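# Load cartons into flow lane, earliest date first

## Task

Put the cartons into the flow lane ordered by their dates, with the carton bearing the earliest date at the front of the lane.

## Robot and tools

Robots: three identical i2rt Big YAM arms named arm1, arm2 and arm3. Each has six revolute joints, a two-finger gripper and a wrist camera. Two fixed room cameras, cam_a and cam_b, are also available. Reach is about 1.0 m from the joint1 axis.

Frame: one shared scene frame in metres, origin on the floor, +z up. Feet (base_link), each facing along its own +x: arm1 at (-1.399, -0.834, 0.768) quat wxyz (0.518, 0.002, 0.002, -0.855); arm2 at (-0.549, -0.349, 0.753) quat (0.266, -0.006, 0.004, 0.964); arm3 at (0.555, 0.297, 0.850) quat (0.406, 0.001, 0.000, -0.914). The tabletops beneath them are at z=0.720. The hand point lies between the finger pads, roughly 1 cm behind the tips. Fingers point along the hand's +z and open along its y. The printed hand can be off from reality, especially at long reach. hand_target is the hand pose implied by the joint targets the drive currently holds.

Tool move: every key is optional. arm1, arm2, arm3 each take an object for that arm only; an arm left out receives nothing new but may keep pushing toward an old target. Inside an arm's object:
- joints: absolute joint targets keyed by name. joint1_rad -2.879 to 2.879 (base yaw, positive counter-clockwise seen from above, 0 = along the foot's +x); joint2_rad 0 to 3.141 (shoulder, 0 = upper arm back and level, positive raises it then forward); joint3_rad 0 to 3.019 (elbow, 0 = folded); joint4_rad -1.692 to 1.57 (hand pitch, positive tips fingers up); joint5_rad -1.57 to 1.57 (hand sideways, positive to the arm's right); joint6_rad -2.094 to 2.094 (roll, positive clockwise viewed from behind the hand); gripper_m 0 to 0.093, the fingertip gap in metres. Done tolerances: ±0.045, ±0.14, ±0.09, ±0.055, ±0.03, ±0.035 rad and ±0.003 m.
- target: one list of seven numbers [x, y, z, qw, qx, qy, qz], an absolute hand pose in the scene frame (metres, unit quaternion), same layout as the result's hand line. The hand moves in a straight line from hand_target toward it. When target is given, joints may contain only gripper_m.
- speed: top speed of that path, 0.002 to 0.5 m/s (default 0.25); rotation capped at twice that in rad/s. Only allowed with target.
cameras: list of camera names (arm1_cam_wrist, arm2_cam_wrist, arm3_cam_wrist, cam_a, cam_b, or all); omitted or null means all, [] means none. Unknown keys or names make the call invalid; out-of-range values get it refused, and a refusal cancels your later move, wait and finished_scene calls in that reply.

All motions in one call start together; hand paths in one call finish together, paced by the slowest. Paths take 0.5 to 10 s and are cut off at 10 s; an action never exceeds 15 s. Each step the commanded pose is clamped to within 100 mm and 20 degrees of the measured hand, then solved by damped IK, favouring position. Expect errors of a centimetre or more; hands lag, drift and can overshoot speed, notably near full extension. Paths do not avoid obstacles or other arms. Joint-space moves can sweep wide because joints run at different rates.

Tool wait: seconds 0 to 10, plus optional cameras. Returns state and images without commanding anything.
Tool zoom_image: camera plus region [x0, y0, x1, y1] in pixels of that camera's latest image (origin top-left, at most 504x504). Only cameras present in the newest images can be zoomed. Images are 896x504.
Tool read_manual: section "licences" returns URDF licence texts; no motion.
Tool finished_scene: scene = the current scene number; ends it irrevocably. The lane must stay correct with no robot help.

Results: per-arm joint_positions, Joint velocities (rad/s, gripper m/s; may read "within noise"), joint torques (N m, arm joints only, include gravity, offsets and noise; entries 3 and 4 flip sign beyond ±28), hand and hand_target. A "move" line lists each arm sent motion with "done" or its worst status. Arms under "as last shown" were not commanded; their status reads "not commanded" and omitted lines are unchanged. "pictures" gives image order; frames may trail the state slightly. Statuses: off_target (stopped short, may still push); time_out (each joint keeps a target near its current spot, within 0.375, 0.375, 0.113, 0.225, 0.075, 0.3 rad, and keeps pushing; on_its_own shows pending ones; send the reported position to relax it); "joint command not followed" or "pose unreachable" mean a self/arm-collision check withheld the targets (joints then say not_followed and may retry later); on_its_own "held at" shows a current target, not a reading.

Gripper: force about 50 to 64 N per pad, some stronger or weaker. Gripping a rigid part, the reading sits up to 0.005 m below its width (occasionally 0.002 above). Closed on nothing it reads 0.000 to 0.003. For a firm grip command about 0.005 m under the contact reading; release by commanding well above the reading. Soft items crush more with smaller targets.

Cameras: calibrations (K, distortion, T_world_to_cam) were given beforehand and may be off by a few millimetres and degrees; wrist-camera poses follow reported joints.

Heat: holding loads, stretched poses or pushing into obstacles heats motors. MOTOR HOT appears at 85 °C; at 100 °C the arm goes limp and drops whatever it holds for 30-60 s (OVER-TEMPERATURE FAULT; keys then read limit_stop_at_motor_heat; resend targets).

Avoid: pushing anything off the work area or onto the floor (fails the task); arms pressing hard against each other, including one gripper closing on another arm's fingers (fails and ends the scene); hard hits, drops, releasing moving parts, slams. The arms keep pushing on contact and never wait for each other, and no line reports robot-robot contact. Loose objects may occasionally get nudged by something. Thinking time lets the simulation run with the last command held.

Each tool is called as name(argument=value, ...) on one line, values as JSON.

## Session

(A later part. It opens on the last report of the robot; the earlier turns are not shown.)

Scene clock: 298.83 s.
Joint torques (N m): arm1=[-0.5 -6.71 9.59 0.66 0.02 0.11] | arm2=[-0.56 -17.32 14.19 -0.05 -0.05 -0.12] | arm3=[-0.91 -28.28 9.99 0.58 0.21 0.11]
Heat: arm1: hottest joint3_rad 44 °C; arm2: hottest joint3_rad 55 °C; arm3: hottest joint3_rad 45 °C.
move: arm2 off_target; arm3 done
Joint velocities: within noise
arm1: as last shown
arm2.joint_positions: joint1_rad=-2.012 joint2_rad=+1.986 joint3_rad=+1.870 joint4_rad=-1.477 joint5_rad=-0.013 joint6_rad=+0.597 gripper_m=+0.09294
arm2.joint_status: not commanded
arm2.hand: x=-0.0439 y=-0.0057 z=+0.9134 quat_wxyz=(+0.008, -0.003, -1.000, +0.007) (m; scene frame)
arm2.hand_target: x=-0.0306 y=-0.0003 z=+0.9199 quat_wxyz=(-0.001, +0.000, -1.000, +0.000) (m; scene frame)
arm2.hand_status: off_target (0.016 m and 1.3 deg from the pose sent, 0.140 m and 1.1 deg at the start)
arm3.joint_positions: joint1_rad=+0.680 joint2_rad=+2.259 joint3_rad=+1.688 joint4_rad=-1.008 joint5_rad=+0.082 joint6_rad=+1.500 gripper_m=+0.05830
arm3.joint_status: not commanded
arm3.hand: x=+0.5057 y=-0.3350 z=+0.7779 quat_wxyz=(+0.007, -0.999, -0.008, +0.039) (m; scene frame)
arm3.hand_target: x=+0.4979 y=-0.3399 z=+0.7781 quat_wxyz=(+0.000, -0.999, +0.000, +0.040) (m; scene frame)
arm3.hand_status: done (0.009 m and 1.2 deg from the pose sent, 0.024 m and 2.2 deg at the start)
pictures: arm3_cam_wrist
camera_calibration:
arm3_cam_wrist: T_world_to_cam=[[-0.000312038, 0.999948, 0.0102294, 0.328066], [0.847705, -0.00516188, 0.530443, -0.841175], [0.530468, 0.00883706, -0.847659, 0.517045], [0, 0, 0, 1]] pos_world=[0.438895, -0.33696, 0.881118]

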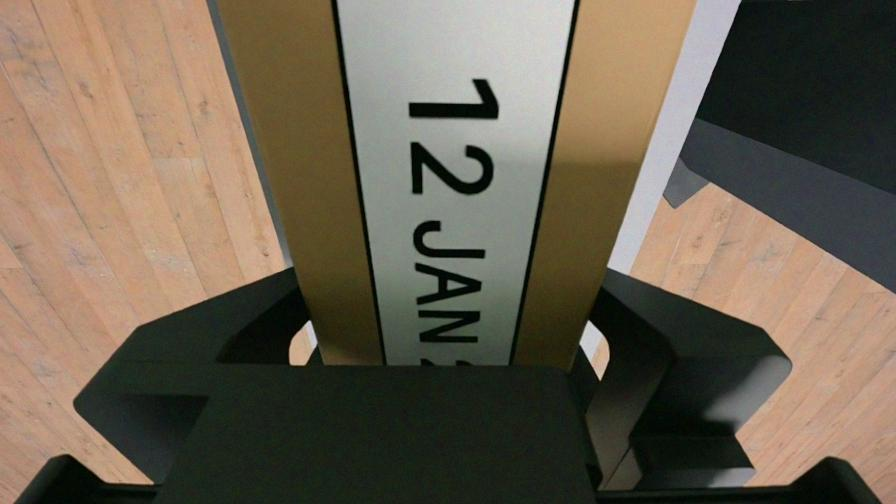

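move(arm2={"target": [-0.20, -0.115, 0.92, 0, 0, -1, 0], "speed": 0.35}, arm3={"target": [0.498, -0.339, 0.768, 0, -0.9992, 0, 0.0401], "speed": 0.05}, cameras=[])

move(arm3={"joints": {"gripper_m": 0.075}}, cameras=["arm3_cam_wrist"])

move(arm2={"joints": {"joint1_rad": 0.0, "joint2_rad": 1.384, "joint3_rad": 1.3325, "joint4_rad": -1.15, "joint5_rad": 0, "joint6_rad": 0}}, arm3={"target": [0.50, -0.339, 0.93, 0, -0.9992, 0, 0.0401], "speed": 0.25}, cameras=[])

move(arm3={"target": [0.22, 0.02, 0.96, 0, -1, 0, 0], "speed": 0.35, "joints": {"gripper_m": 0.093}}, cameras=["cam_b"])

move(arm3={"target": [-0.045, 0.0, 0.87, 0, -1, 0, 0], "speed": 0.25}, cameras=["arm3_cam_wrist"])

move(arm3={"target": [-0.045, -0.009, 0.752, 0, -1, 0, 0], "speed": 0.12}, cameras=["arm3_cam_wrist"])

Scene clock: 309.67 s.
Joint torques (N m): arm1=[-0.56 -6.77 9.59 0.68 0.02 0.11] | arm2=[-0.67 -10.87 8.17 0.65 -0.06 -0.11] | arm3=[-1.14 -27.22 9.55 0.8 0.18 0.11]
Heat: arm1: hottest joint3_rad 44 °C; arm2: hottest joint3_rad 58 °C; arm3: hottest joint3_rad 44 °C.
move: arm2 done; arm3 off_target
Joint velocities: within noise
arm1: as last shown
arm2.joint_positions: joint1_rad=-2.014 joint2_rad=+1.471 joint3_rad=+1.222 joint4_rad=-1.313 joint5_rad=-0.013 joint6_rad=+0.592 gripper_m=+0.09294
arm2.joint_status: not commanded
arm2.hand: x=-0.1986 y=-0.1103 z=+0.9275 quat_wxyz=(-0.004, -0.002, -1.000, -0.002) (m; scene frame)
arm2.hand_target: x=-0.2001 y=-0.1149 z=+0.9201 quat_wxyz=(+0.000, +0.000, -1.000, +0.000) (m; scene frame)
arm2.hand_status: done (0.009 m and 0.6 deg from the pose sent, 0.191 m and 1.3 deg at the start)
arm3.joint_positions: joint1_rad=+0.680 joint2_rad=+2.261 joint3_rad=+1.684 joint4_rad=-0.993 joint5_rad=+0.082 joint6_rad=+1.500 gripper_m=+0.05830
arm3.joint_status: not commanded
arm3.hand: x=+0.5056 y=-0.3366 z=+0.7757 quat_wxyz=(+0.002, -0.999, -0.008, +0.040) (m; scene frame)
arm3.hand_target: x=+0.4980 y=-0.3388 z=+0.7682 quat_wxyz=(+0.000, -0.999, +0.000, +0.040) (m; scene frame)
arm3.hand_status: off_target (0.011 m and 0.9 deg from the pose sent, 0.013 m and 1.2 deg at the start)
pictures: none
No camera images: "cameras" was empty.

Scene clock: 310.33 s.
Joint torques (N m): arm1=[-0.56 -6.65 9.59 0.68 0.02 0.11] | arm2=[-0.67 -10.87 8.17 0.73 -0.05 -0.12] | arm3=[-0.62 -27.28 10.29 1.11 0.18 0.06]
Heat: arm1: hottest joint3_rad 44 °C; arm2: hottest joint3_rad 58 °C; arm3: hottest joint3_rad 44 °C.
move: arm3 done
Joint velocities: within noise
arm1, arm2: as last shown
arm2.hand_target: x=-0.2002 y=-0.1149 z=+0.9201 quat_wxyz=(+0.000, +0.000, -1.000, +0.000) (m; scene frame)
arm3.joint_positions: joint1_rad=+0.680 joint2_rad=+2.260 joint3_rad=+1.675 joint4_rad=-1.003 joint5_rad=+0.082 joint6_rad=+1.505 gripper_m=+0.07412
arm3.joint_status: all done
arm3.hand: x=+0.5057 y=-0.3298 z=+0.7732 quat_wxyz=(+0.011, -0.999, -0.006, +0.039) (m; scene frame)
arm3.hand_target: x=+0.4980 y=-0.3388 z=+0.7682 quat_wxyz=(+0.000, -0.999, +0.000, +0.040) (m; scene frame)
arm3.hand_status: not commanded
pictures: arm3_cam_wrist
camera_calibration:
arm3_cam_wrist: T_world_to_cam=[[0.00460701, 0.9998, 0.0194408, 0.313342], [0.847659, -0.0142185, 0.530351, -0.841575], [0.530521, 0.0140359, -0.847555, 0.514639], [0, 0, 0, 1]] pos_world=[0.438898, -0.332469, 0.876423]

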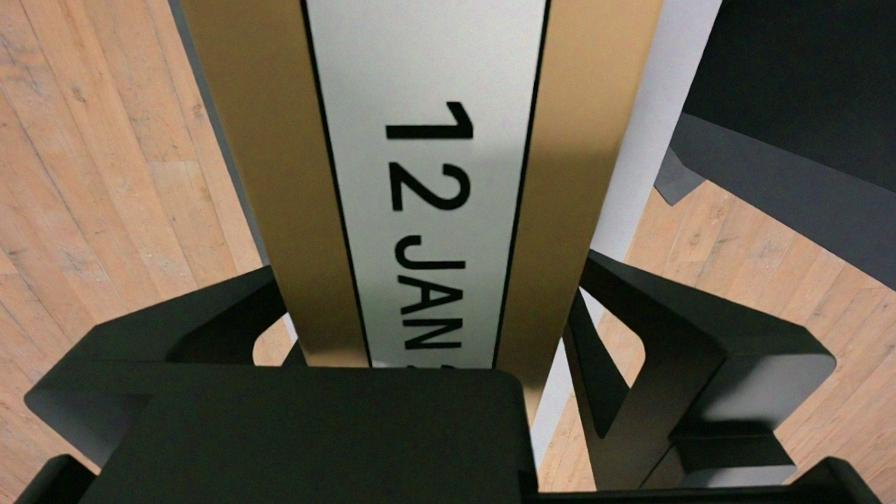

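Scene clock: 312.43 s.
Joint torques (N m): arm1=[-0.5 -6.65 9.59 0.69 0.02 0.12] | arm2=[0.15 -10.58 13.87 1.05 0.01 -0.11] | arm3=[-0.5 -24.59 13.09 0.03 0.2 0.01]
Heat: arm1: hottest joint3_rad 44 °C; arm2: hottest joint3_rad 58 °C; arm3: hottest joint3_rad 44 °C.
move: arm2 done; arm3 off_target
Joint velocities: within noise
arm1: as last shown
arm2.joint_positions: joint1_rad=-0.002 joint2_rad=+1.384 joint3_rad=+1.289 joint4_rad=-1.151 joint5_rad=-0.001 joint6_rad=+0.010 gripper_m=+0.09299
arm2.joint_status: all done
arm2.hand: x=-0.9595 y=-0.1000 z=+0.9924 quat_wxyz=(-0.038, +0.951, -0.269, -0.150) (m; scene frame)
arm2.hand_target: x=-0.9700 y=-0.0947 z=+1.0125 quat_wxyz=(-0.045, +0.949, -0.263, -0.171) (m; scene frame)
arm2.hand_status: not commanded
arm3.joint_positions: joint1_rad=+0.680 joint2_rad=+2.058 joint3_rad=+1.795 joint4_rad=-1.289 joint5_rad=+0.081 joint6_rad=+1.512 gripper_m=+0.07494
arm3.joint_status: not commanded
arm3.hand: x=+0.5053 y=-0.3331 z=+0.9386 quat_wxyz=(-0.007, -0.999, -0.002, +0.040) (m; scene frame)
arm3.hand_target: x=+0.5000 y=-0.3386 z=+0.9299 quat_wxyz=(+0.000, -0.999, +0.000, +0.040) (m; scene frame)
arm3.hand_status: off_target (0.012 m and 0.8 deg from the pose sent, 0.157 m and 1.5 deg at the start)
pictures: none
No camera images: "cameras" was empty.

Scene clock: 314.87 s.
Joint torques (N m): arm1=[-0.5 -6.65 9.61 0.68 0.02 0.11] | arm2=[0.15 -10.58 13.89 1.05 0.01 -0.11] | arm3=[0.09 -17.2 10.62 0.03 0 -0.02]
Heat: arm1: hottest joint3_rad 44 °C; arm2: hottest joint3_rad 57 °C; arm3: hottest joint3_rad 44 °C.
move: arm3 done
Joint velocities: within noise
arm1, arm2: as last shown
arm3.joint_positions: joint1_rad=-0.141 joint2_rad=+1.556 joint3_rad=+1.136 joint4_rad=-1.145 joint5_rad=+0.004 joint6_rad=+0.703 gripper_m=+0.09291
arm3.joint_status: all done
arm3.hand: x=+0.2200 y=+0.0201 z=+0.9580 quat_wxyz=(+0.000, -1.000, +0.004, +0.002) (m; scene frame)
arm3.hand_target: x=+0.2200 y=+0.0200 z=+0.9599 quat_wxyz=(+0.000, -1.000, +0.000, +0.000) (m; scene frame)
arm3.hand_status: done (0.002 m and 0.5 deg from the pose sent, 0.455 m and 4.7 deg at the start)
pictures: cam_b

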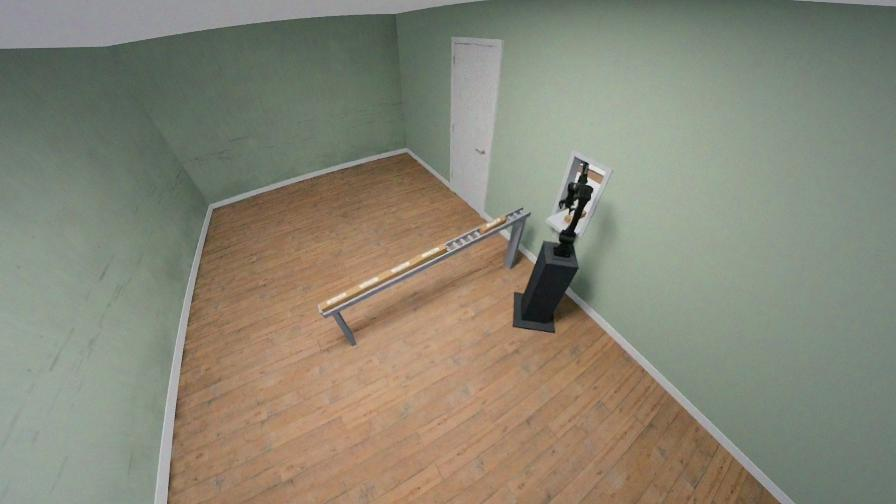

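Scene clock: 317.03 s.
Joint torques (N m): arm1=[-0.5 -6.77 9.58 0.68 0.03 0.11] | arm2=[0.15 -10.58 13.87 1.05 0.01 -0.11] | arm3=[-0.21 -26.58 14.17 0.09 0 -0.03]
Heat: arm1: hottest joint3_rad 44 °C; arm2: hottest joint3_rad 57 °C; arm3: hottest joint3_rad 44 °C.
move: arm3 off_target
Joint velocities: within noise
arm1.joint_positions: joint1_rad=+0.616 joint2_rad=+1.002 joint3_rad=+1.196 joint4_rad=-1.420 joint5_rad=+0.001 joint6_rad=-0.008 gripper_m=+0.09296
arm1.joint_status: not commanded
arm1.hand: x=-1.3551 y=-1.1658 z=+1.0942 quat_wxyz=(-0.127, -0.646, -0.745, +0.111) (m; scene frame)
arm1.hand_target: x=-1.3602 y=-1.1666 z=+1.0967 quat_wxyz=(-0.130, -0.654, -0.737, +0.113) (m; scene frame)
arm1.hand_status: not commanded
arm2: as last shown
arm3.joint_positions: joint1_rad=-0.372 joint2_rad=+2.194 joint3_rad=+1.857 joint4_rad=-1.232 joint5_rad=+0.003 joint6_rad=+0.470 gripper_m=+0.09291
arm3.joint_status: not commanded
arm3.hand: x=-0.0354 y=+0.0032 z=+0.8754 quat_wxyz=(+0.001, -1.000, +0.003, +0.001) (m; scene frame)
arm3.hand_target: x=-0.0446 y=+0.0002 z=+0.8699 quat_wxyz=(+0.000, -1.000, +0.000, +0.001) (m; scene frame)
arm3.hand_status: off_target (0.012 m and 0.4 deg from the pose sent, 0.280 m and 0.6 deg at the start)
pictures: arm3_cam_wrist
camera_calibration:
arm3_cam_wrist: T_world_to_cam=[[0.0218765, 0.99976, -0.000998145, -0.000731151], [0.80421, -0.0170043, 0.594102, -0.489738], [0.593942, -0.0137996, -0.804389, 0.848185], [0, 0, 0, 1]] pos_world=[-0.109905, 0.00410788, 0.973225]

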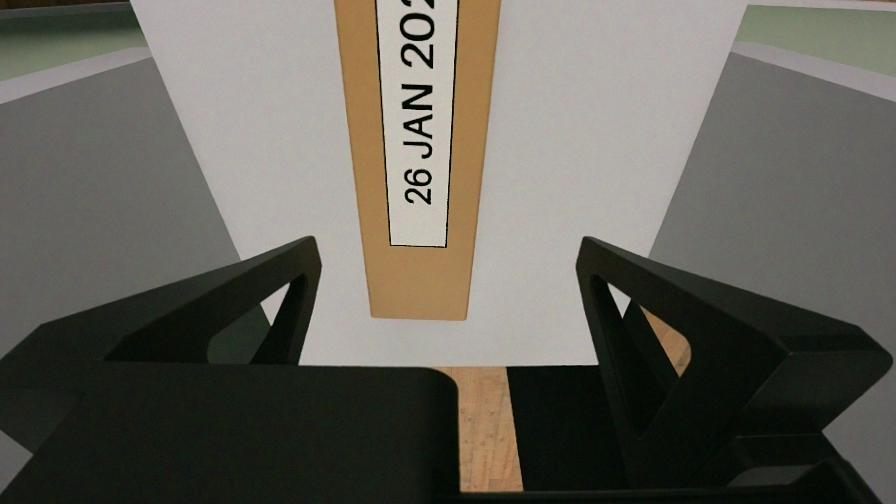

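Scene clock: 318.70 s.
Joint torques (N m): arm1=[-0.56 -6.71 9.58 0.69 0.02 0.11] | arm2=[0.15 -10.52 13.89 1.03 0.01 -0.11] | arm3=[0.91 -27.69 10.43 0.72 -0.01 0.09]
Heat: arm1: hottest joint3_rad 44 °C; arm2: hottest joint3_rad 57 °C; arm3: hottest joint3_rad 44 °C.
move: arm3 off_target
Joint velocities: within noise
arm1, arm2: as last shown
arm3.joint_positions: joint1_rad=-0.372 joint2_rad=+2.350 joint3_rad=+1.842 joint4_rad=-1.049 joint5_rad=+0.003 joint6_rad=+0.470 gripper_m=+0.09291
arm3.joint_status: not commanded
arm3.hand: x=-0.0478 y=-0.0031 z=+0.7695 quat_wxyz=(-0.002, -1.000, +0.003, +0.006) (m; scene frame)
arm3.hand_target: x=-0.0445 y=-0.0087 z=+0.7524 quat_wxyz=(+0.000, -1.000, +0.000, +0.000) (m; scene frame)
arm3.hand_status: off_target (0.019 m and 0.8 deg from the pose sent, 0.124 m and 0.4 deg at the start)
pictures: arm3_cam_wrist
camera_calibration:
arm3_cam_wrist: T_world_to_cam=[[0.0218044, 0.999743, -0.00615232, 0.00977852], [0.810018, -0.0140589, 0.586237, -0.410603], [0.586, -0.017766, -0.810116, 0.774378], [0, 0, 0, 1]] pos_world=[-0.121402, -0.001791, 0.868107]

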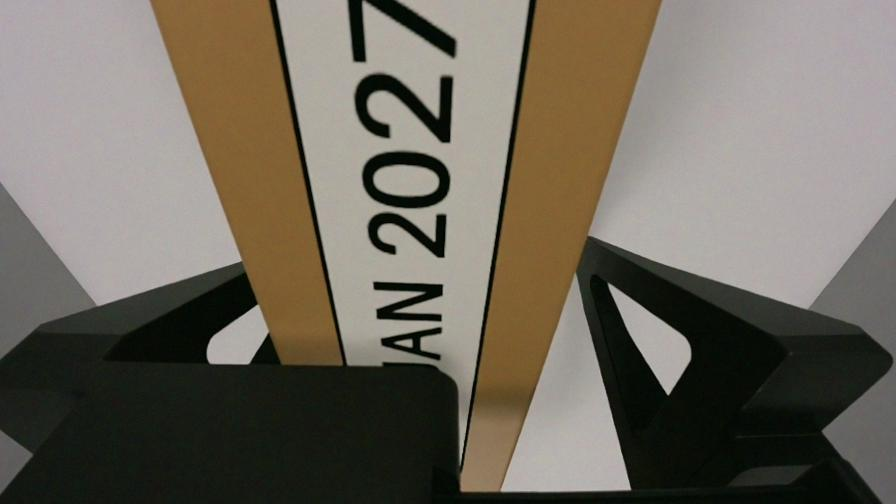

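move(arm3={"joints": {"gripper_m": 0.04}}, cameras=[])

move(arm3={"target": [-0.045, 0, 0.96, 0, -1, 0, 0], "speed": 0.3}, cameras=[])

move(arm3={"target": [0.22, 0.01, 0.97, 0, -1, 0, 0], "speed": 0.35}, cameras=["arm3_cam_wrist"])

move(arm3={"target": [0.498, -0.355, 0.87, 0, -0.9992, 0, 0.0401], "speed": 0.35}, cameras=["cam_b", "arm3_cam_wrist"])

Scene clock: 325.17 s.
Joint torques (N m): arm1=[-0.56 -6.65 9.58 0.68 0.02 0.11] | arm2=[0.21 -10.58 13.89 1.03 0.01 -0.11] | arm3=[0.67 -27.87 10.43 0.7 0.1 0.08]
Heat: arm1: hottest joint3_rad 44 °C; arm2: hottest joint3_rad 57 °C; arm3: hottest joint3_rad 44 °C.
move: arm3 off_target
Joint velocities: within noise
arm1, arm2: as last shown
arm3.joint_positions: joint1_rad=-0.370 joint2_rad=+2.350 joint3_rad=+1.842 joint4_rad=-1.047 joint5_rad=+0.000 joint6_rad=+0.471 gripper_m=+0.05836
arm3.joint_status: gripper_m off_target (ended at +0.05839, target +0.04000)
arm3.hand: x=-0.0473 y=-0.0052 z=+0.7695 quat_wxyz=(-0.003, -1.000, +0.002, +0.006) (m; scene frame)
arm3.hand_target: x=-0.0445 y=-0.0088 z=+0.7524 quat_wxyz=(+0.000, -1.000, +0.000, +0.000) (m; scene frame)
arm3.hand_status: not commanded
pictures: none
No camera images: "cameras" was empty.

Scene clock: 326.90 s.
Joint torques (N m): arm1=[-0.56 -6.65 9.59 0.69 0.02 0.12] | arm2=[0.15 -10.58 13.89 1.03 0.01 -0.11] | arm3=[-0.15 -30.04 16.44 -0.05 0.11 -0.04]
Heat: arm1: hottest joint3_rad 44 °C; arm2: hottest joint3_rad 56 °C; arm3: hottest joint3_rad 45 °C.
move: arm3 off_target
Joint velocities: within noise
arm1, arm2: as last shown
arm3.joint_positions: joint1_rad=-0.370 joint2_rad=+2.164 joint3_rad=+1.961 joint4_rad=-1.425 joint5_rad=+0.000 joint6_rad=+0.470 gripper_m=+0.05836
arm3.joint_status: not commanded
arm3.hand: x=-0.0261 y=+0.0057 z=+0.9327 quat_wxyz=(+0.013, -1.000, +0.002, -0.027) (m; scene frame)
arm3.hand_target: x=-0.0434 y=+0.0007 z=+0.9604 quat_wxyz=(+0.000, -1.000, +0.000, +0.001) (m; scene frame)
arm3.hand_status: off_target (0.034 m and 3.4 deg from the pose sent, 0.191 m and 0.8 deg at the start; pose on its path clipped on 11 of 52 steps)
pictures: none
No camera images: "cameras" was empty.

Scene clock: 328.67 s.
Joint torques (N m): arm1=[-0.5 -6.65 9.59 0.68 0.02 0.11] | arm2=[0.21 -10.58 13.87 1.03 0.01 -0.11] | arm3=[0.62 -20.07 10.89 0.69 0.23 0.16]
Heat: arm1: hottest joint3_rad 44 °C; arm2: hottest joint3_rad 56 °C; arm3: hottest joint3_rad 45 °C.
move: arm3 off_target
Joint velocities: within noise
arm1, arm2: as last shown
arm3.joint_positions: joint1_rad=-0.131 joint2_rad=+1.586 joint3_rad=+1.166 joint4_rad=-1.196 joint5_rad=-0.003 joint6_rad=+0.702 gripper_m=+0.05836
arm3.joint_status: not commanded
arm3.hand: x=+0.2245 y=+0.0165 z=+0.9564 quat_wxyz=(+0.013, -1.000, -0.002, -0.019) (m; scene frame)
arm3.hand_target: x=+0.2202 y=+0.0102 z=+0.9700 quat_wxyz=(+0.000, -1.000, +0.000, +0.000) (m; scene frame)
arm3.hand_status: off_target (0.016 m and 2.7 deg from the pose sent, 0.249 m and 3.5 deg at the start)
pictures: arm3_cam_wrist
camera_calibration:
arm3_cam_wrist: T_world_to_cam=[[0.0119577, 0.999635, 0.0242318, -0.0414296], [0.7799, -0.0244899, 0.625425, -0.771025], [0.62579, 0.0114198, -0.779908, 0.728262], [0, 0, 0, 1]] pos_world=[0.146079, 0.0142155, 1.0512]

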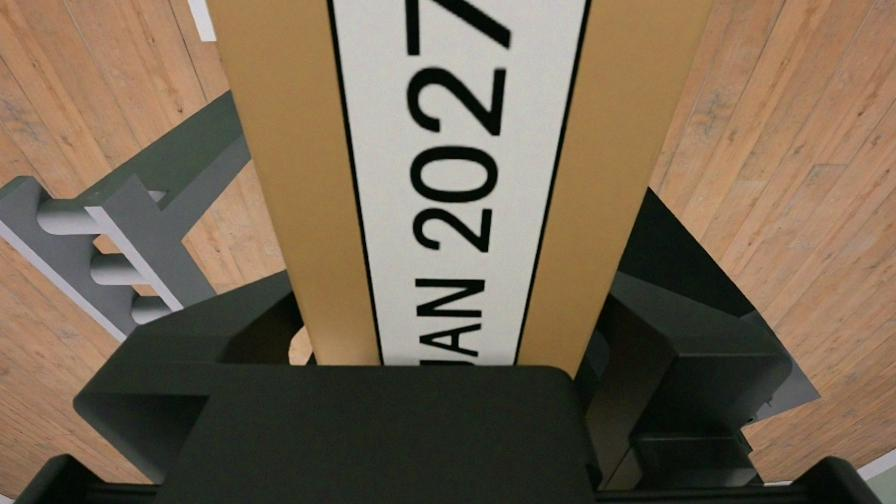

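Scene clock: 331.13 s.
Joint torques (N m): arm1=[-0.56 -6.71 9.58 0.68 0.02 0.12] | arm2=[0.21 -10.58 13.89 1.03 0.01 -0.11] | arm3=[-0.79 -28.45 15.13 -0.16 0.38 0.18]
Heat: arm1: hottest joint3_rad 44 °C; arm2: hottest joint3_rad 56 °C; arm3: hottest joint3_rad 45 °C.
move: arm3 off_target
Joint velocities: within noise
arm1, arm2: as last shown
arm3.joint_positions: joint1_rad=+0.678 joint2_rad=+2.181 joint3_rad=+1.760 joint4_rad=-1.191 joint5_rad=+0.076 joint6_rad=+1.496 gripper_m=+0.05837
arm3.joint_status: not commanded
arm3.hand: x=+0.5056 y=-0.3339 z=+0.8503 quat_wxyz=(+0.023, -0.999, -0.010, +0.036) (m; scene frame)
arm3.hand_target: x=+0.4981 y=-0.3537 z=+0.8705 quat_wxyz=(-0.001, -0.999, +0.000, +0.040) (m; scene frame)
arm3.hand_status: off_target (0.030 m and 2.9 deg from the pose sent, 0.469 m and 6.9 deg at the start)
pictures: arm3_cam_wrist, cam_b
camera_calibration:
arm3_cam_wrist: T_world_to_cam=[[-0.00273242, 0.99907, 0.0430242, 0.299239], [0.843863, -0.0207812, 0.536156, -0.887641], [0.536551, 0.0377716, -0.843022, 0.581254], [0, 0, 0, 1]] pos_world=[0.437992, -0.339362, 0.953049]

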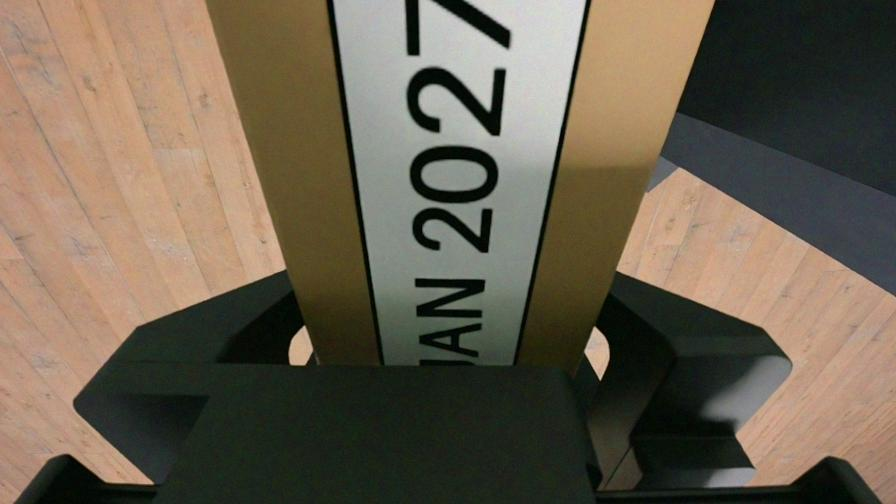

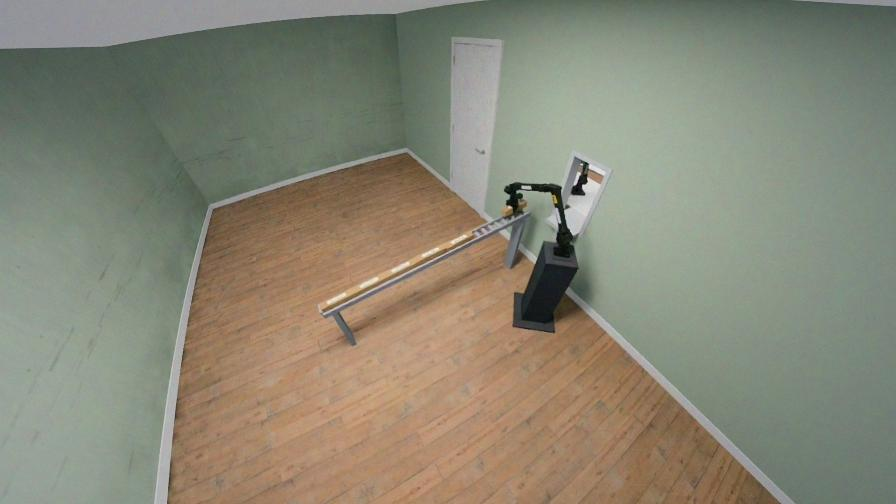

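move(arm3={"target": [0.498, -0.341, 0.815, 0, -0.9992, 0, 0.0401], "speed": 0.12}, cameras=[])

move(arm3={"target": [0.498, -0.341, 0.777, 0, -0.9992, 0, 0.0401], "speed": 0.08}, cameras=["arm3_cam_wrist"])

move(arm3={"target": [0.498, -0.341, 0.768, 0, -0.9992, 0, 0.0401], "speed": 0.05}, cameras=["arm3_cam_wrist"])

Scene clock: 335.93 s.
Joint torques (N m): arm1=[-0.56 -6.65 9.58 0.68 0.02 0.11] | arm2=[0.15 -10.58 13.87 1.05 0.01 -0.11] | arm3=[-0.62 -29.68 10.52 0.39 0.37 0.14]
Heat: arm1: hottest joint3_rad 44 °C; arm2: hottest joint3_rad 56 °C; arm3: hottest joint3_rad 45 °C.
move: arm3 off_target
Joint velocities: within noise
arm1: as last shown
arm2.joint_positions: joint1_rad=-0.002 joint2_rad=+1.384 joint3_rad=+1.289 joint4_rad=-1.151 joint5_rad=-0.001 joint6_rad=+0.010 gripper_m=+0.09299
arm2.joint_status: not commanded
arm2.hand: x=-0.9595 y=-0.1000 z=+0.9924 quat_wxyz=(-0.038, +0.951, -0.269, -0.150) (m; scene frame)
arm2.hand_target: x=-0.9700 y=-0.0947 z=+1.0125 quat_wxyz=(-0.045, +0.949, -0.263, -0.171) (m; scene frame)
arm2.hand_status: not commanded
arm3.joint_positions: joint1_rad=+0.678 joint2_rad=+2.222 joint3_rad=+1.703 joint4_rad=-1.076 joint5_rad=+0.076 joint6_rad=+1.497 gripper_m=+0.05837
arm3.joint_status: not commanded
arm3.hand: x=+0.5058 y=-0.3318 z=+0.8056 quat_wxyz=(+0.015, -0.999, -0.009, +0.036) (m; scene frame)
arm3.hand_target: x=+0.4981 y=-0.3408 z=+0.8153 quat_wxyz=(+0.000, -0.999, +0.000, +0.040) (m; scene frame)
arm3.hand_status: off_target (0.015 m and 2.1 deg from the pose sent, 0.037 m and 2.9 deg at the start)
pictures: none
No camera images: "cameras" was empty.

Scene clock: 337.17 s.
Joint torques (N m): arm1=[-0.62 -6.71 9.58 0.68 0.02 0.11] | arm2=[0.15 -10.58 13.87 1.03 0.01 -0.11] | arm3=[-0.67 -28.69 9.99 0.51 0.14 0.14]
Heat: arm1: hottest joint3_rad 44 °C; arm2: hottest joint3_rad 56 °C; arm3: hottest joint3_rad 45 °C.
move: arm3 done
Joint velocities: within noise
arm1, arm2: as last shown
arm3.joint_positions: joint1_rad=+0.678 joint2_rad=+2.268 joint3_rad=+1.690 joint4_rad=-1.007 joint5_rad=+0.082 joint6_rad=+1.498 gripper_m=+0.05837
arm3.joint_status: not commanded
arm3.hand: x=+0.5047 y=-0.3341 z=+0.7731 quat_wxyz=(+0.010, -0.999, -0.009, +0.040) (m; scene frame)
arm3.hand_target: x=+0.4981 y=-0.3409 z=+0.7772 quat_wxyz=(+0.000, -0.999, +0.000, +0.040) (m; scene frame)
arm3.hand_status: done (0.010 m and 1.5 deg from the pose sent, 0.031 m and 2.1 deg at the start)
pictures: arm3_cam_wrist
camera_calibration:
arm3_cam_wrist: T_world_to_cam=[[-0.00110811, 0.999863, 0.0165351, 0.322807], [0.847949, -0.00782537, 0.53002, -0.838469], [0.530077, 0.0146082, -0.847824, 0.515854], [0, 0, 0, 1]] pos_world=[0.437894, -0.33686, 0.876421]

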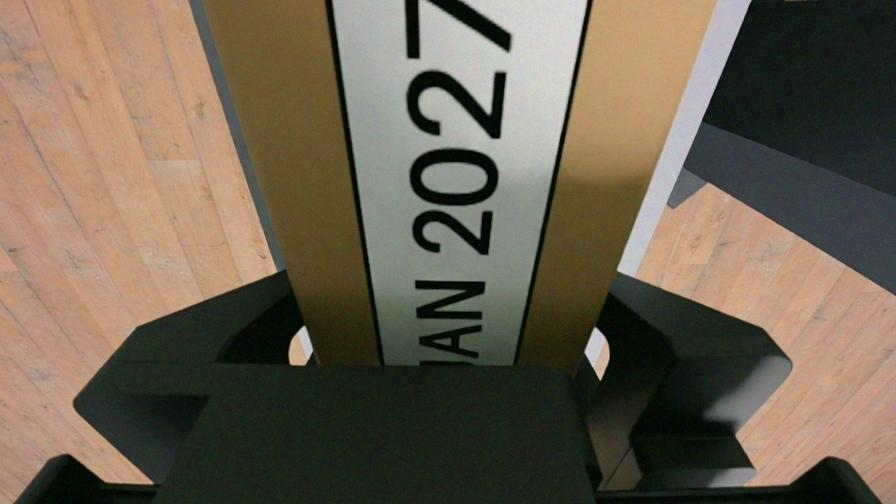

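Scene clock: 338.13 s.
Joint torques (N m): arm1=[-0.56 -6.65 9.58 0.68 0.02 0.11] | arm2=[0.21 -10.58 13.87 1.05 0.01 -0.11] | arm3=[-0.79 -27.75 9.89 0.84 0.16 0.1]
Heat: arm1: hottest joint3_rad 44 °C; arm2: hottest joint3_rad 56 °C; arm3: hottest joint3_rad 45 °C.
move: arm3 done
Joint velocities: within noise
arm1.joint_positions: joint1_rad=+0.616 joint2_rad=+1.002 joint3_rad=+1.196 joint4_rad=-1.420 joint5_rad=+0.001 joint6_rad=-0.008 gripper_m=+0.09296
arm1.joint_status: not commanded
arm1.hand: x=-1.3551 y=-1.1658 z=+1.0942 quat_wxyz=(-0.127, -0.646, -0.745, +0.111) (m; scene frame)
arm1.hand_target: x=-1.3602 y=-1.1666 z=+1.0967 quat_wxyz=(-0.130, -0.654, -0.737, +0.113) (m; scene frame)
arm1.hand_status: not commanded
arm2: as last shown
arm3.joint_positions: joint1_rad=+0.678 joint2_rad=+2.268 joint3_rad=+1.690 joint4_rad=-0.999 joint5_rad=+0.082 joint6_rad=+1.502 gripper_m=+0.05836
arm3.joint_status: not commanded
arm3.hand: x=+0.5046 y=-0.3360 z=+0.7731 quat_wxyz=(+0.006, -0.999, -0.007, +0.040) (m; scene frame)
arm3.hand_target: x=+0.4981 y=-0.3409 z=+0.7682 quat_wxyz=(+0.000, -0.999, +0.000, +0.040) (m; scene frame)
arm3.hand_status: done (0.010 m and 1.0 deg from the pose sent, 0.011 m and 1.5 deg at the start)
pictures: arm3_cam_wrist
camera_calibration:
arm3_cam_wrist: T_world_to_cam=[[0.00274145, 0.999959, 0.00868741, 0.328737], [0.848158, -0.00692717, 0.529698, -0.837895], [0.529736, 0.00591616, -0.848142, 0.513405], [0, 0, 0, 1]] pos_world=[0.437797, -0.337565, 0.876415]

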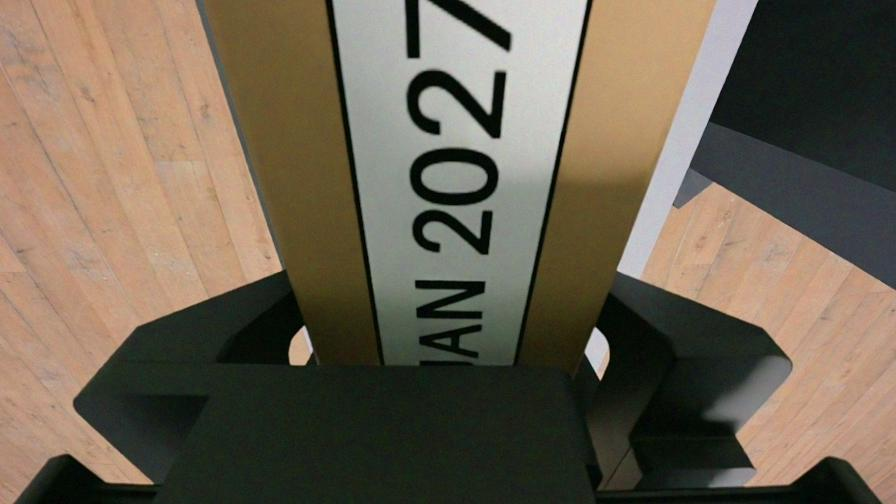

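move(arm3={"joints": {"gripper_m": 0.075}}, cameras=["arm3_cam_wrist"])

move(arm3={"target": [0.50, -0.337, 0.93, 0, -0.9992, 0, 0.0401], "speed": 0.25}, cameras=["arm3_cam_wrist"])

wait(seconds=5, cameras=["cam_b"])

Scene clock: 341.00 s.
Joint torques (N m): arm1=[-0.56 -6.65 9.59 0.66 0.02 0.11] | arm2=[0.15 -10.52 13.87 1.03 0.01 -0.11] | arm3=[-0.73 -27.11 10.55 1.29 0.16 0.05]
Heat: arm1: hottest joint3_rad 44 °C; arm2: hottest joint3_rad 56 °C; arm3: hottest joint3_rad 45 °C.
move: arm3 done
Joint velocities: within noise
arm1, arm2: as last shown
arm3.joint_positions: joint1_rad=+0.678 joint2_rad=+2.265 joint3_rad=+1.681 joint4_rad=-1.011 joint5_rad=+0.082 joint6_rad=+1.506 gripper_m=+0.07394
arm3.joint_status: all done
arm3.hand: x=+0.5049 y=-0.3298 z=+0.7722 quat_wxyz=(+0.015, -0.999, -0.005, +0.039) (m; scene frame)
arm3.hand_target: x=+0.4981 y=-0.3408 z=+0.7681 quat_wxyz=(+0.000, -0.999, +0.000, +0.040) (m; scene frame)
arm3.hand_status: not commanded
pictures: arm3_cam_wrist
camera_calibration:
arm3_cam_wrist: T_world_to_cam=[[0.0072522, 0.999639, 0.0258569, 0.306941], [0.847619, -0.0198645, 0.530234, -0.842135], [0.530556, 0.0180714, -0.847457, 0.515467], [0, 0, 0, 1]] pos_world=[0.438099, -0.332874, 0.875427]

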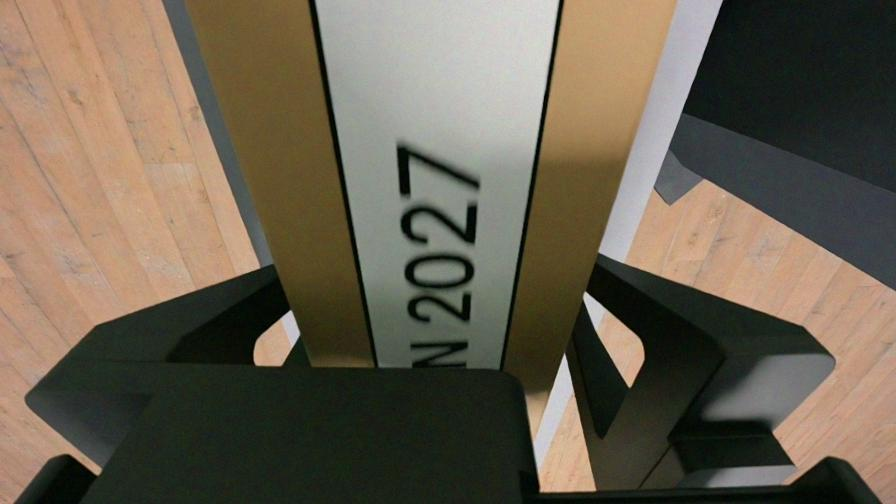

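Scene clock: 342.67 s.
Joint torques (N m): arm1=[-0.5 -6.59 9.58 0.68 0.02 0.11] | arm2=[0.15 -10.58 13.89 1.03 0.01 -0.11] | arm3=[-0.56 -25.11 12.74 -0.01 0.21 -0.02]
Heat: arm1: hottest joint3_rad 44 °C; arm2: hottest joint3_rad 56 °C; arm3: hottest joint3_rad 45 °C.
move: arm3 off_target
Joint velocities: within noise
arm1, arm2: as last shown
arm3.joint_positions: joint1_rad=+0.678 joint2_rad=+2.053 joint3_rad=+1.790 joint4_rad=-1.285 joint5_rad=+0.081 joint6_rad=+1.515 gripper_m=+0.07494
arm3.joint_status: not commanded
arm3.hand: x=+0.5047 y=-0.3325 z=+0.9398 quat_wxyz=(-0.009, -0.999, +0.000, +0.040) (m; scene frame)
arm3.hand_target: x=+0.5001 y=-0.3368 z=+0.9300 quat_wxyz=(+0.000, -0.999, +0.000, +0.040) (m; scene frame)
arm3.hand_status: off_target (0.012 m and 1.0 deg from the pose sent, 0.158 m and 1.8 deg at the start; pose on its path clipped on 8 of 50 steps)
pictures: arm3_cam_wrist
camera_calibration:
arm3_cam_wrist: T_world_to_cam=[[0.0156759, 0.999656, -0.0210174, 0.345125], [0.8481, -0.00215981, 0.529833, -0.924851], [0.529605, -0.0261304, -0.847842, 0.643784], [0, 0, 0, 1]] pos_world=[0.438005, -0.330181, 1.0431]

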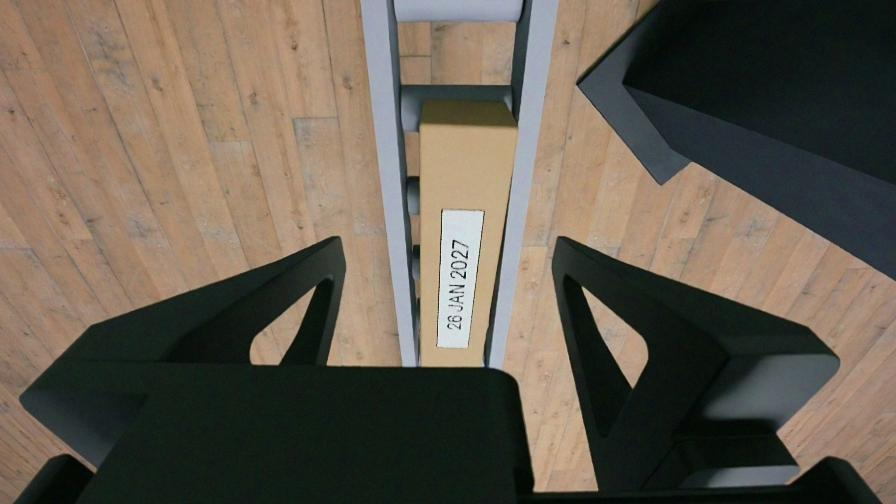

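Scene clock: 347.67 s.
Joint torques (N m): arm1=[-0.5 -6.65 9.58 0.66 0.02 0.11] | arm2=[0.15 -10.52 13.87 1.05 0.01 -0.11] | arm3=[-0.44 -24.7 12.79 0.01 0.21 -0.01]
Heat: arm1: hottest joint3_rad 44 °C; arm2: hottest joint3_rad 56 °C; arm3: hottest joint3_rad 45 °C.
Joint velocities: within noise
arm1.joint_positions: joint1_rad=+0.616 joint2_rad=+1.002 joint3_rad=+1.196 joint4_rad=-1.420 joint5_rad=+0.001 joint6_rad=-0.008 gripper_m=+0.09296
arm1.joint_status: not commanded
arm1.hand: x=-1.3551 y=-1.1658 z=+1.0942 quat_wxyz=(-0.127, -0.646, -0.745, +0.111) (m; scene frame)
arm1.hand_target: x=-1.3602 y=-1.1666 z=+1.0967 quat_wxyz=(-0.130, -0.654, -0.737, +0.113) (m; scene frame)
arm1.hand_status: not commanded
arm2.joint_positions: joint1_rad=-0.002 joint2_rad=+1.384 joint3_rad=+1.289 joint4_rad=-1.151 joint5_rad=-0.001 joint6_rad=+0.010 gripper_m=+0.09299
arm2.joint_status: not commanded
arm2.hand: x=-0.9595 y=-0.1000 z=+0.9924 quat_wxyz=(-0.038, +0.951, -0.269, -0.150) (m; scene frame)
arm2.hand_target: x=-0.9700 y=-0.0947 z=+1.0125 quat_wxyz=(-0.045, +0.949, -0.263, -0.171) (m; scene frame)
arm2.hand_status: not commanded
arm3.joint_positions: joint1_rad=+0.678 joint2_rad=+2.053 joint3_rad=+1.790 joint4_rad=-1.285 joint5_rad=+0.081 joint6_rad=+1.515 gripper_m=+0.07494
arm3.joint_status: not commanded
arm3.hand: x=+0.5047 y=-0.3325 z=+0.9398 quat_wxyz=(-0.009, -0.999, +0.000, +0.040) (m; scene frame)
arm3.hand_target: x=+0.5001 y=-0.3368 z=+0.9300 quat_wxyz=(+0.000, -0.999, +0.000, +0.040) (m; scene frame)
arm3.hand_status: off_target (0.012 m and 1.0 deg from the pose sent, 0.158 m and 1.8 deg at the start; pose on its path clipped on 8 of 50 steps)
wait: 5.00 s; at rest by 0.27 s
pictures: cam_b

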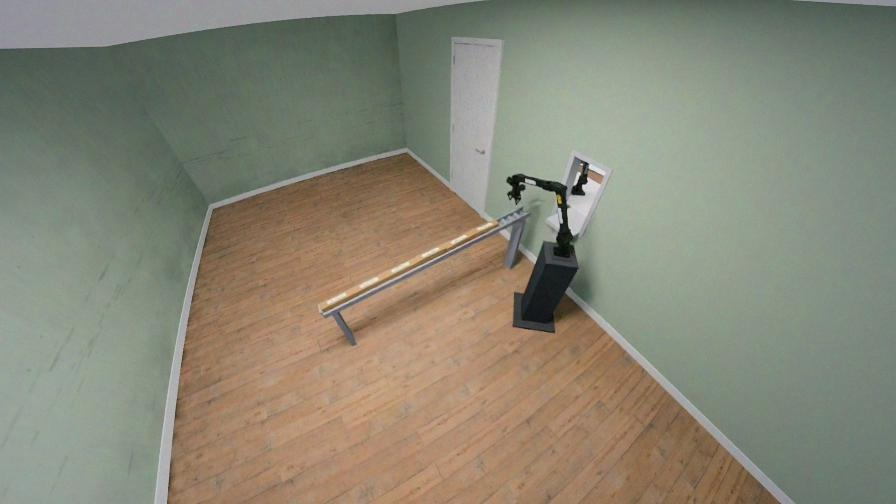

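move(cameras=["cam_b"])

zoom_image(camera="cam_b", region=[440, 180, 580, 270])

Scene clock: 351.33 s.
Joint torques (N m): arm1=[-0.5 -6.65 9.57 0.68 0.02 0.11] | arm2=[0.15 -10.64 13.89 1.05 0.01 -0.11] | arm3=[-0.44 -24.76 12.81 -0.06 0.21 -0.01]
Heat: arm1: hottest joint3_rad 44 °C; arm2: hottest joint3_rad 56 °C; arm3: hottest joint3_rad 44 °C.
Joint velocities: within noise
arm1.joint_positions: joint1_rad=+0.616 joint2_rad=+1.002 joint3_rad=+1.196 joint4_rad=-1.420 joint5_rad=+0.001 joint6_rad=-0.008 gripper_m=+0.09296
arm1.joint_status: not commanded
arm1.hand: x=-1.3551 y=-1.1658 z=+1.0942 quat_wxyz=(-0.127, -0.646, -0.745, +0.111) (m; scene frame)
arm1.hand_target: x=-1.3602 y=-1.1666 z=+1.0967 quat_wxyz=(-0.130, -0.654, -0.737, +0.113) (m; scene frame)
arm1.hand_status: not commanded
arm2.joint_positions: joint1_rad=-0.002 joint2_rad=+1.384 joint3_rad=+1.289 joint4_rad=-1.151 joint5_rad=-0.001 joint6_rad=+0.010 gripper_m=+0.09299
arm2.joint_status: not commanded
arm2.hand: x=-0.9595 y=-0.1000 z=+0.9924 quat_wxyz=(-0.038, +0.951, -0.269, -0.150) (m; scene frame)
arm2.hand_target: x=-0.9700 y=-0.0947 z=+1.0125 quat_wxyz=(-0.045, +0.949, -0.263, -0.171) (m; scene frame)
arm2.hand_status: not commanded
arm3.joint_positions: joint1_rad=+0.678 joint2_rad=+2.053 joint3_rad=+1.790 joint4_rad=-1.285 joint5_rad=+0.081 joint6_rad=+1.515 gripper_m=+0.07494
arm3.joint_status: not commanded
arm3.hand: x=+0.5047 y=-0.3325 z=+0.9398 quat_wxyz=(-0.009, -0.999, +0.000, +0.040) (m; scene frame)
arm3.hand_target: x=+0.5001 y=-0.3368 z=+0.9300 quat_wxyz=(+0.000, -0.999, +0.000, +0.040) (m; scene frame)
arm3.hand_status: off_target (0.012 m and 1.0 deg from the pose sent, 0.158 m and 1.8 deg at the start; pose on its path clipped on 8 of 50 steps)
pictures: cam_b

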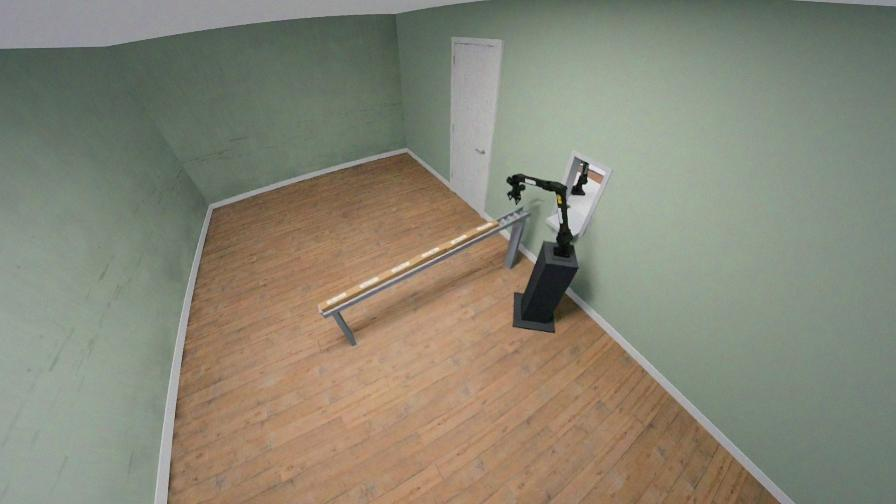

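Scaled by 3.600 from the camera's 896x504 image, which has a finer 1280x720 frame.

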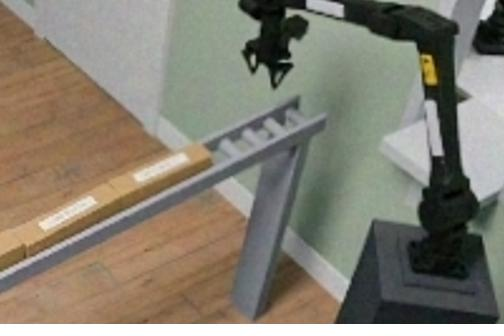

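The last carton is resting against the one ahead of it, so I'm ending the scene.

finished_scene(scene=2)

The scene is finished: the task was done.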